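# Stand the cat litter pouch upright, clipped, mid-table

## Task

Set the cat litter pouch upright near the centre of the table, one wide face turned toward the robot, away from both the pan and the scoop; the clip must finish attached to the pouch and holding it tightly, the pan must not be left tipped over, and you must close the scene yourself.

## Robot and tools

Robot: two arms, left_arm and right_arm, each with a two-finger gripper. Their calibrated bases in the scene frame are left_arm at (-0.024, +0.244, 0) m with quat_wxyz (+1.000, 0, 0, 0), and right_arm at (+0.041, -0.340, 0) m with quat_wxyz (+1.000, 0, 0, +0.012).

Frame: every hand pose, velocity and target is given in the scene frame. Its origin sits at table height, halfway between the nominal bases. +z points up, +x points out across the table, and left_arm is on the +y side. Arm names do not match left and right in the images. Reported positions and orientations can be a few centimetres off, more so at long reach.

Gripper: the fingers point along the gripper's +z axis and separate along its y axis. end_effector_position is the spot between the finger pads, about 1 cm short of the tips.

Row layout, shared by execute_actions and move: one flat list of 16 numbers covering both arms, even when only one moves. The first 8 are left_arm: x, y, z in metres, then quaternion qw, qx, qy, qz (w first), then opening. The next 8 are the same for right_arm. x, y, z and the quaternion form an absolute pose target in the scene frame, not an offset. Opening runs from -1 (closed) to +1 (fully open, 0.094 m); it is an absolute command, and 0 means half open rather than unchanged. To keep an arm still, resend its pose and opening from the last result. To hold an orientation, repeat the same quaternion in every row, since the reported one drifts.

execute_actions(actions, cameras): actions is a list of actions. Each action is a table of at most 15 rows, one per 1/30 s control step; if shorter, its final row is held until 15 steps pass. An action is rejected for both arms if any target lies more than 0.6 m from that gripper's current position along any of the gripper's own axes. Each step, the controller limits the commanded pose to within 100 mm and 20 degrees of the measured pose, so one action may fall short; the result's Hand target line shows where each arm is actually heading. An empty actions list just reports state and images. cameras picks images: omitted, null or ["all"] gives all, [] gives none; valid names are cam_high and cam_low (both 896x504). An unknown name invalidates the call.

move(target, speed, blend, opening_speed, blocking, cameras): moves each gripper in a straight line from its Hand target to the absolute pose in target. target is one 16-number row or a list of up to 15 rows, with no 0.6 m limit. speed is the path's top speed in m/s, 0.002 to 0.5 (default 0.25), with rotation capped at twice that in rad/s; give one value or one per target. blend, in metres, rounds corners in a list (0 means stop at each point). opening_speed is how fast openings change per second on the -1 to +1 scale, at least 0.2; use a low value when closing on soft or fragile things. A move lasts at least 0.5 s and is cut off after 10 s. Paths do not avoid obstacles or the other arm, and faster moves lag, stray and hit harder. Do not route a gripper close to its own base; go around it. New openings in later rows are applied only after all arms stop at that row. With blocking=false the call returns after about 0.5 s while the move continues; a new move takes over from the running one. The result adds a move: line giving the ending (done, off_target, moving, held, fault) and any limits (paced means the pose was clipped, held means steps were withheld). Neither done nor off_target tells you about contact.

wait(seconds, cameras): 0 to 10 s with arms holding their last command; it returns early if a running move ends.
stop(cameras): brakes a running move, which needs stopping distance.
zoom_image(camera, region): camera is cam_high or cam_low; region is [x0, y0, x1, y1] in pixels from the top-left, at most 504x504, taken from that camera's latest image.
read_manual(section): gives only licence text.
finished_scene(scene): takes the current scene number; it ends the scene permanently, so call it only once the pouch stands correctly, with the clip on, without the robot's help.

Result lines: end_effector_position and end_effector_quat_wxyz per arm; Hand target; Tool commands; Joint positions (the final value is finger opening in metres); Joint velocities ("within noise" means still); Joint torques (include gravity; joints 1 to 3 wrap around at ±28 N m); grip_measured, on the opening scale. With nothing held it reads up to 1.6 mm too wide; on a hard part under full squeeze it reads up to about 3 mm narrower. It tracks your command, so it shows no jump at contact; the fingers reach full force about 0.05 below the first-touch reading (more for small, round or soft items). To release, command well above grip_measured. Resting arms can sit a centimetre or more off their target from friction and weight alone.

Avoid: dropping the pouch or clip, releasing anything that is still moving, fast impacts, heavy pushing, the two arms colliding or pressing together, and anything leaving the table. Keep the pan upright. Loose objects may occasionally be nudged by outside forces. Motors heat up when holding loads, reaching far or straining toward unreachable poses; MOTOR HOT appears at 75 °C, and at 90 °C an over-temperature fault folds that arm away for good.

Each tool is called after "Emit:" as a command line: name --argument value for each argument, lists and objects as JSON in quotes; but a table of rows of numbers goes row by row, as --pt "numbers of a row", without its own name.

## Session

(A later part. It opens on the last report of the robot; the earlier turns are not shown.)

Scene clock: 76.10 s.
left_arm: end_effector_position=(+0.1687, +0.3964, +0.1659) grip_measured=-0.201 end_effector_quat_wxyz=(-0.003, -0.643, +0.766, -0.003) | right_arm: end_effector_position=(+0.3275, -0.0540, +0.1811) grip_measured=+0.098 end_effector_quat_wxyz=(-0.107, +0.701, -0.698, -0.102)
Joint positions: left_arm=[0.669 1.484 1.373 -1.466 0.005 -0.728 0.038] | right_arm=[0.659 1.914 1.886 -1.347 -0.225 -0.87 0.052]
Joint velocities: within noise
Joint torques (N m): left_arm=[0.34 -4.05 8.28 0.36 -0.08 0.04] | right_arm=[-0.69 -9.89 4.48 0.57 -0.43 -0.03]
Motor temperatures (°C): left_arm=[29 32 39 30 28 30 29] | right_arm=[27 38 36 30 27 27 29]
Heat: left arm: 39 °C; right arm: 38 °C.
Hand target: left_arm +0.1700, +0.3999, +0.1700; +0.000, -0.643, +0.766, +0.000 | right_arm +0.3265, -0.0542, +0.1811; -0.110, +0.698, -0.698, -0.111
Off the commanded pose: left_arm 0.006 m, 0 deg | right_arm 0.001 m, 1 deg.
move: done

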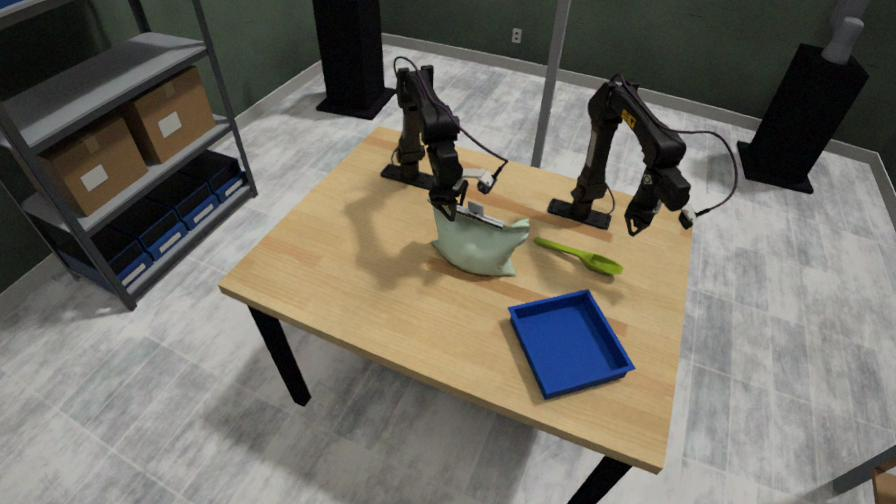

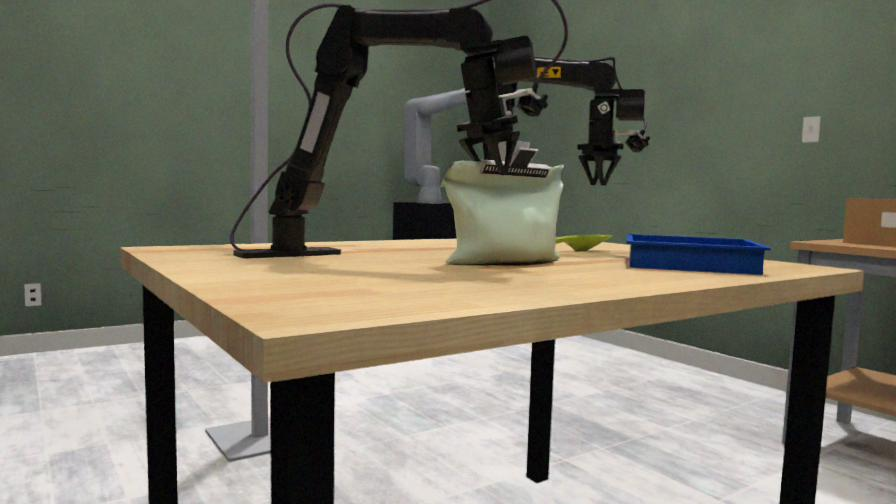

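Emit:
move --pt "0.17 0.40 0.17 0 -0.6428 0.7660 0 -0.2 0.3262 -0.0685 0.229 0.1106 -0.6984 0.6984 0.1106 0.1" --pt "0.17 0.40 0.17 0 -0.6428 0.7660 0 -0.2 0.318 -0.085 0.27 0.1106 -0.6984 0.6984 0.1106 0.1" --pt "0.17 0.40 0.17 0 -0.6428 0.7660 0 -0.2 0.22 -0.23 0.28 0.1106 -0.6984 0.6984 0.1106 0.1" --speed '[0.08,0.15,0.25]' --blend '[0.005,0.02,0]' --cameras '["cam_high","cam_low"]'

Emit:
zoom_image --camera "cam_high" --region '[400, 150, 580, 300]'

Emit:
zoom_image --camera "cam_low" --region '[400, 90, 660, 290]'

Scene clock: 78.90 s.
left_arm: end_effector_position=(+0.1687, +0.3964, +0.1659) grip_measured=-0.201 end_effector_quat_wxyz=(-0.003, -0.643, +0.766, -0.003) | right_arm: end_effector_position=(+0.2210, -0.2302, +0.2831) grip_measured=+0.098 end_effector_quat_wxyz=(-0.232, +0.673, -0.701, -0.037)
Joint positions: left_arm=[0.669 1.484 1.373 -1.466 0.005 -0.728 0.038] | right_arm=[0.296 1.131 1.522 -1.562 -0.262 -1.157 0.052]
Joint velocities: within noise
Joint torques (N m): left_arm=[0.42 -3.93 8.32 0.29 -0.11 0.05] | right_arm=[-0.68 -1.26 4.3 0.88 -0.34 -0.06]
Motor temperatures (°C): left_arm=[29 32 39 30 28 30 29] | right_arm=[27 38 36 30 27 27 29]
Heat: left arm: 39 °C; right arm: 38 °C.
Hand target: left_arm +0.1700, +0.3999, +0.1700; +0.000, -0.643, +0.766, +0.000 | right_arm +0.2201, -0.2296, +0.2794; -0.228, +0.673, -0.702, -0.045
Off the commanded pose: left_arm 0.006 m, 0 deg | right_arm 0.003 m, 17 deg.
joint read past its limit (right arm) — joint 4 (wrist pitch), lower limit.
joint sent to its limit (right arm) — joint 4 (wrist pitch), lower limit. The joint targets are off in orientation, not in position.
move: off_target (right_arm)

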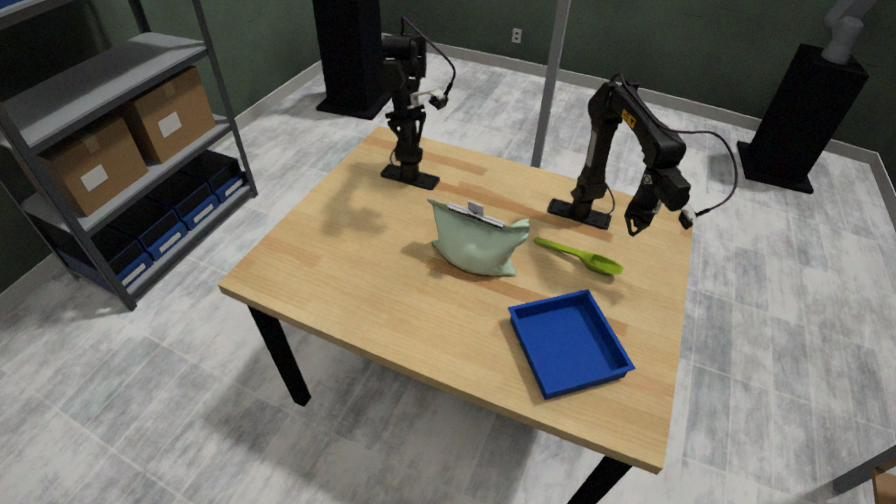

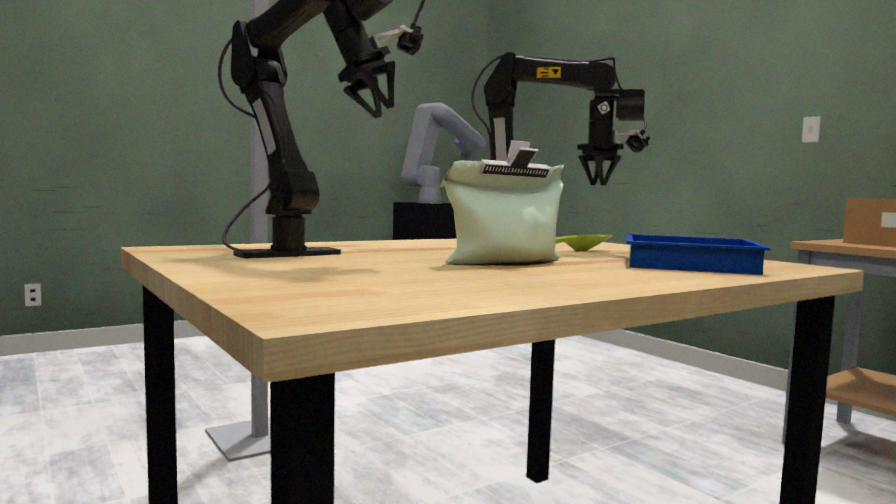

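Scaled by 2.800.

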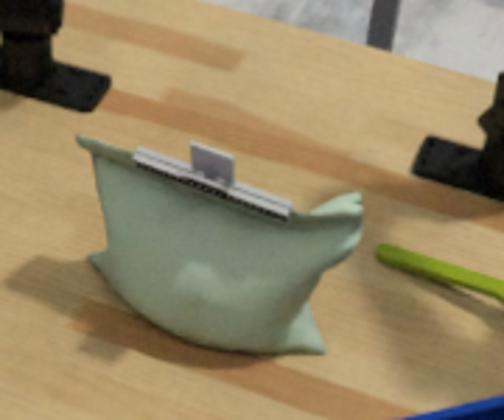

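Scaled by 1.938.

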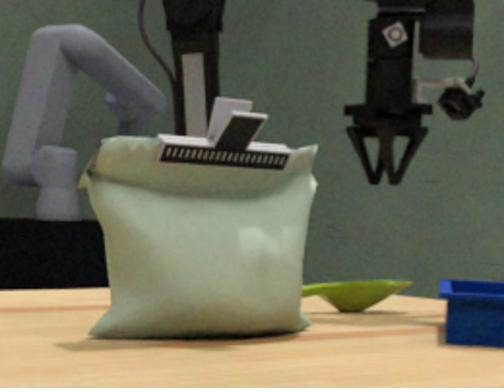

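Emit:
wait --seconds 0.8 --cameras '["cam_low"]'

Scene clock: 79.83 s.
left_arm: end_effector_position=(+0.1687, +0.3964, +0.1659) grip_measured=-0.201 end_effector_quat_wxyz=(-0.003, -0.643, +0.766, -0.003) | right_arm: end_effector_position=(+0.2210, -0.2302, +0.2831) grip_measured=+0.098 end_effector_quat_wxyz=(-0.232, +0.674, -0.701, -0.037)
Joint positions: left_arm=[0.669 1.484 1.373 -1.466 0.005 -0.728 0.038] | right_arm=[0.296 1.131 1.522 -1.562 -0.262 -1.158 0.052]
Joint velocities: within noise
Joint torques (N m): left_arm=[0.32 -3.95 8.5 0.32 -0.07 0.04] | right_arm=[-0.83 -1.25 4.23 0.87 -0.37 -0.08]
Motor temperatures (°C): left_arm=[29 32 39 30 28 30 29] | right_arm=[27 38 35 30 27 27 29]
Heat: left arm: 39 °C; right arm: 38 °C.
Hand target: left_arm +0.1700, +0.3999, +0.1700; +0.000, -0.643, +0.766, +0.000 | right_arm +0.2201, -0.2296, +0.2794; -0.228, +0.673, -0.702, -0.045
Tool commands: left_gripper/opening=-0.2 right_gripper/opening=+0.1
Off the commanded pose: left_arm 0.006 m, 0 deg | right_arm 0.003 m, 17 deg.
joint read past its limit (right arm) — joint 4 (wrist pitch), lower limit.
wait: 0.80 s; at rest by 0.03 s
Images, in order (width x height): cam_low 896x504.

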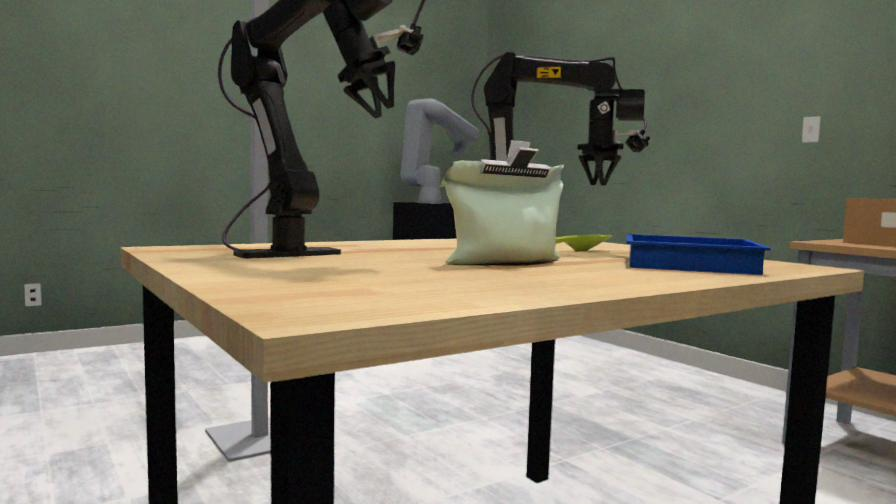

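Emit:
finished_scene --scene 2

The scene is finished: the task was done.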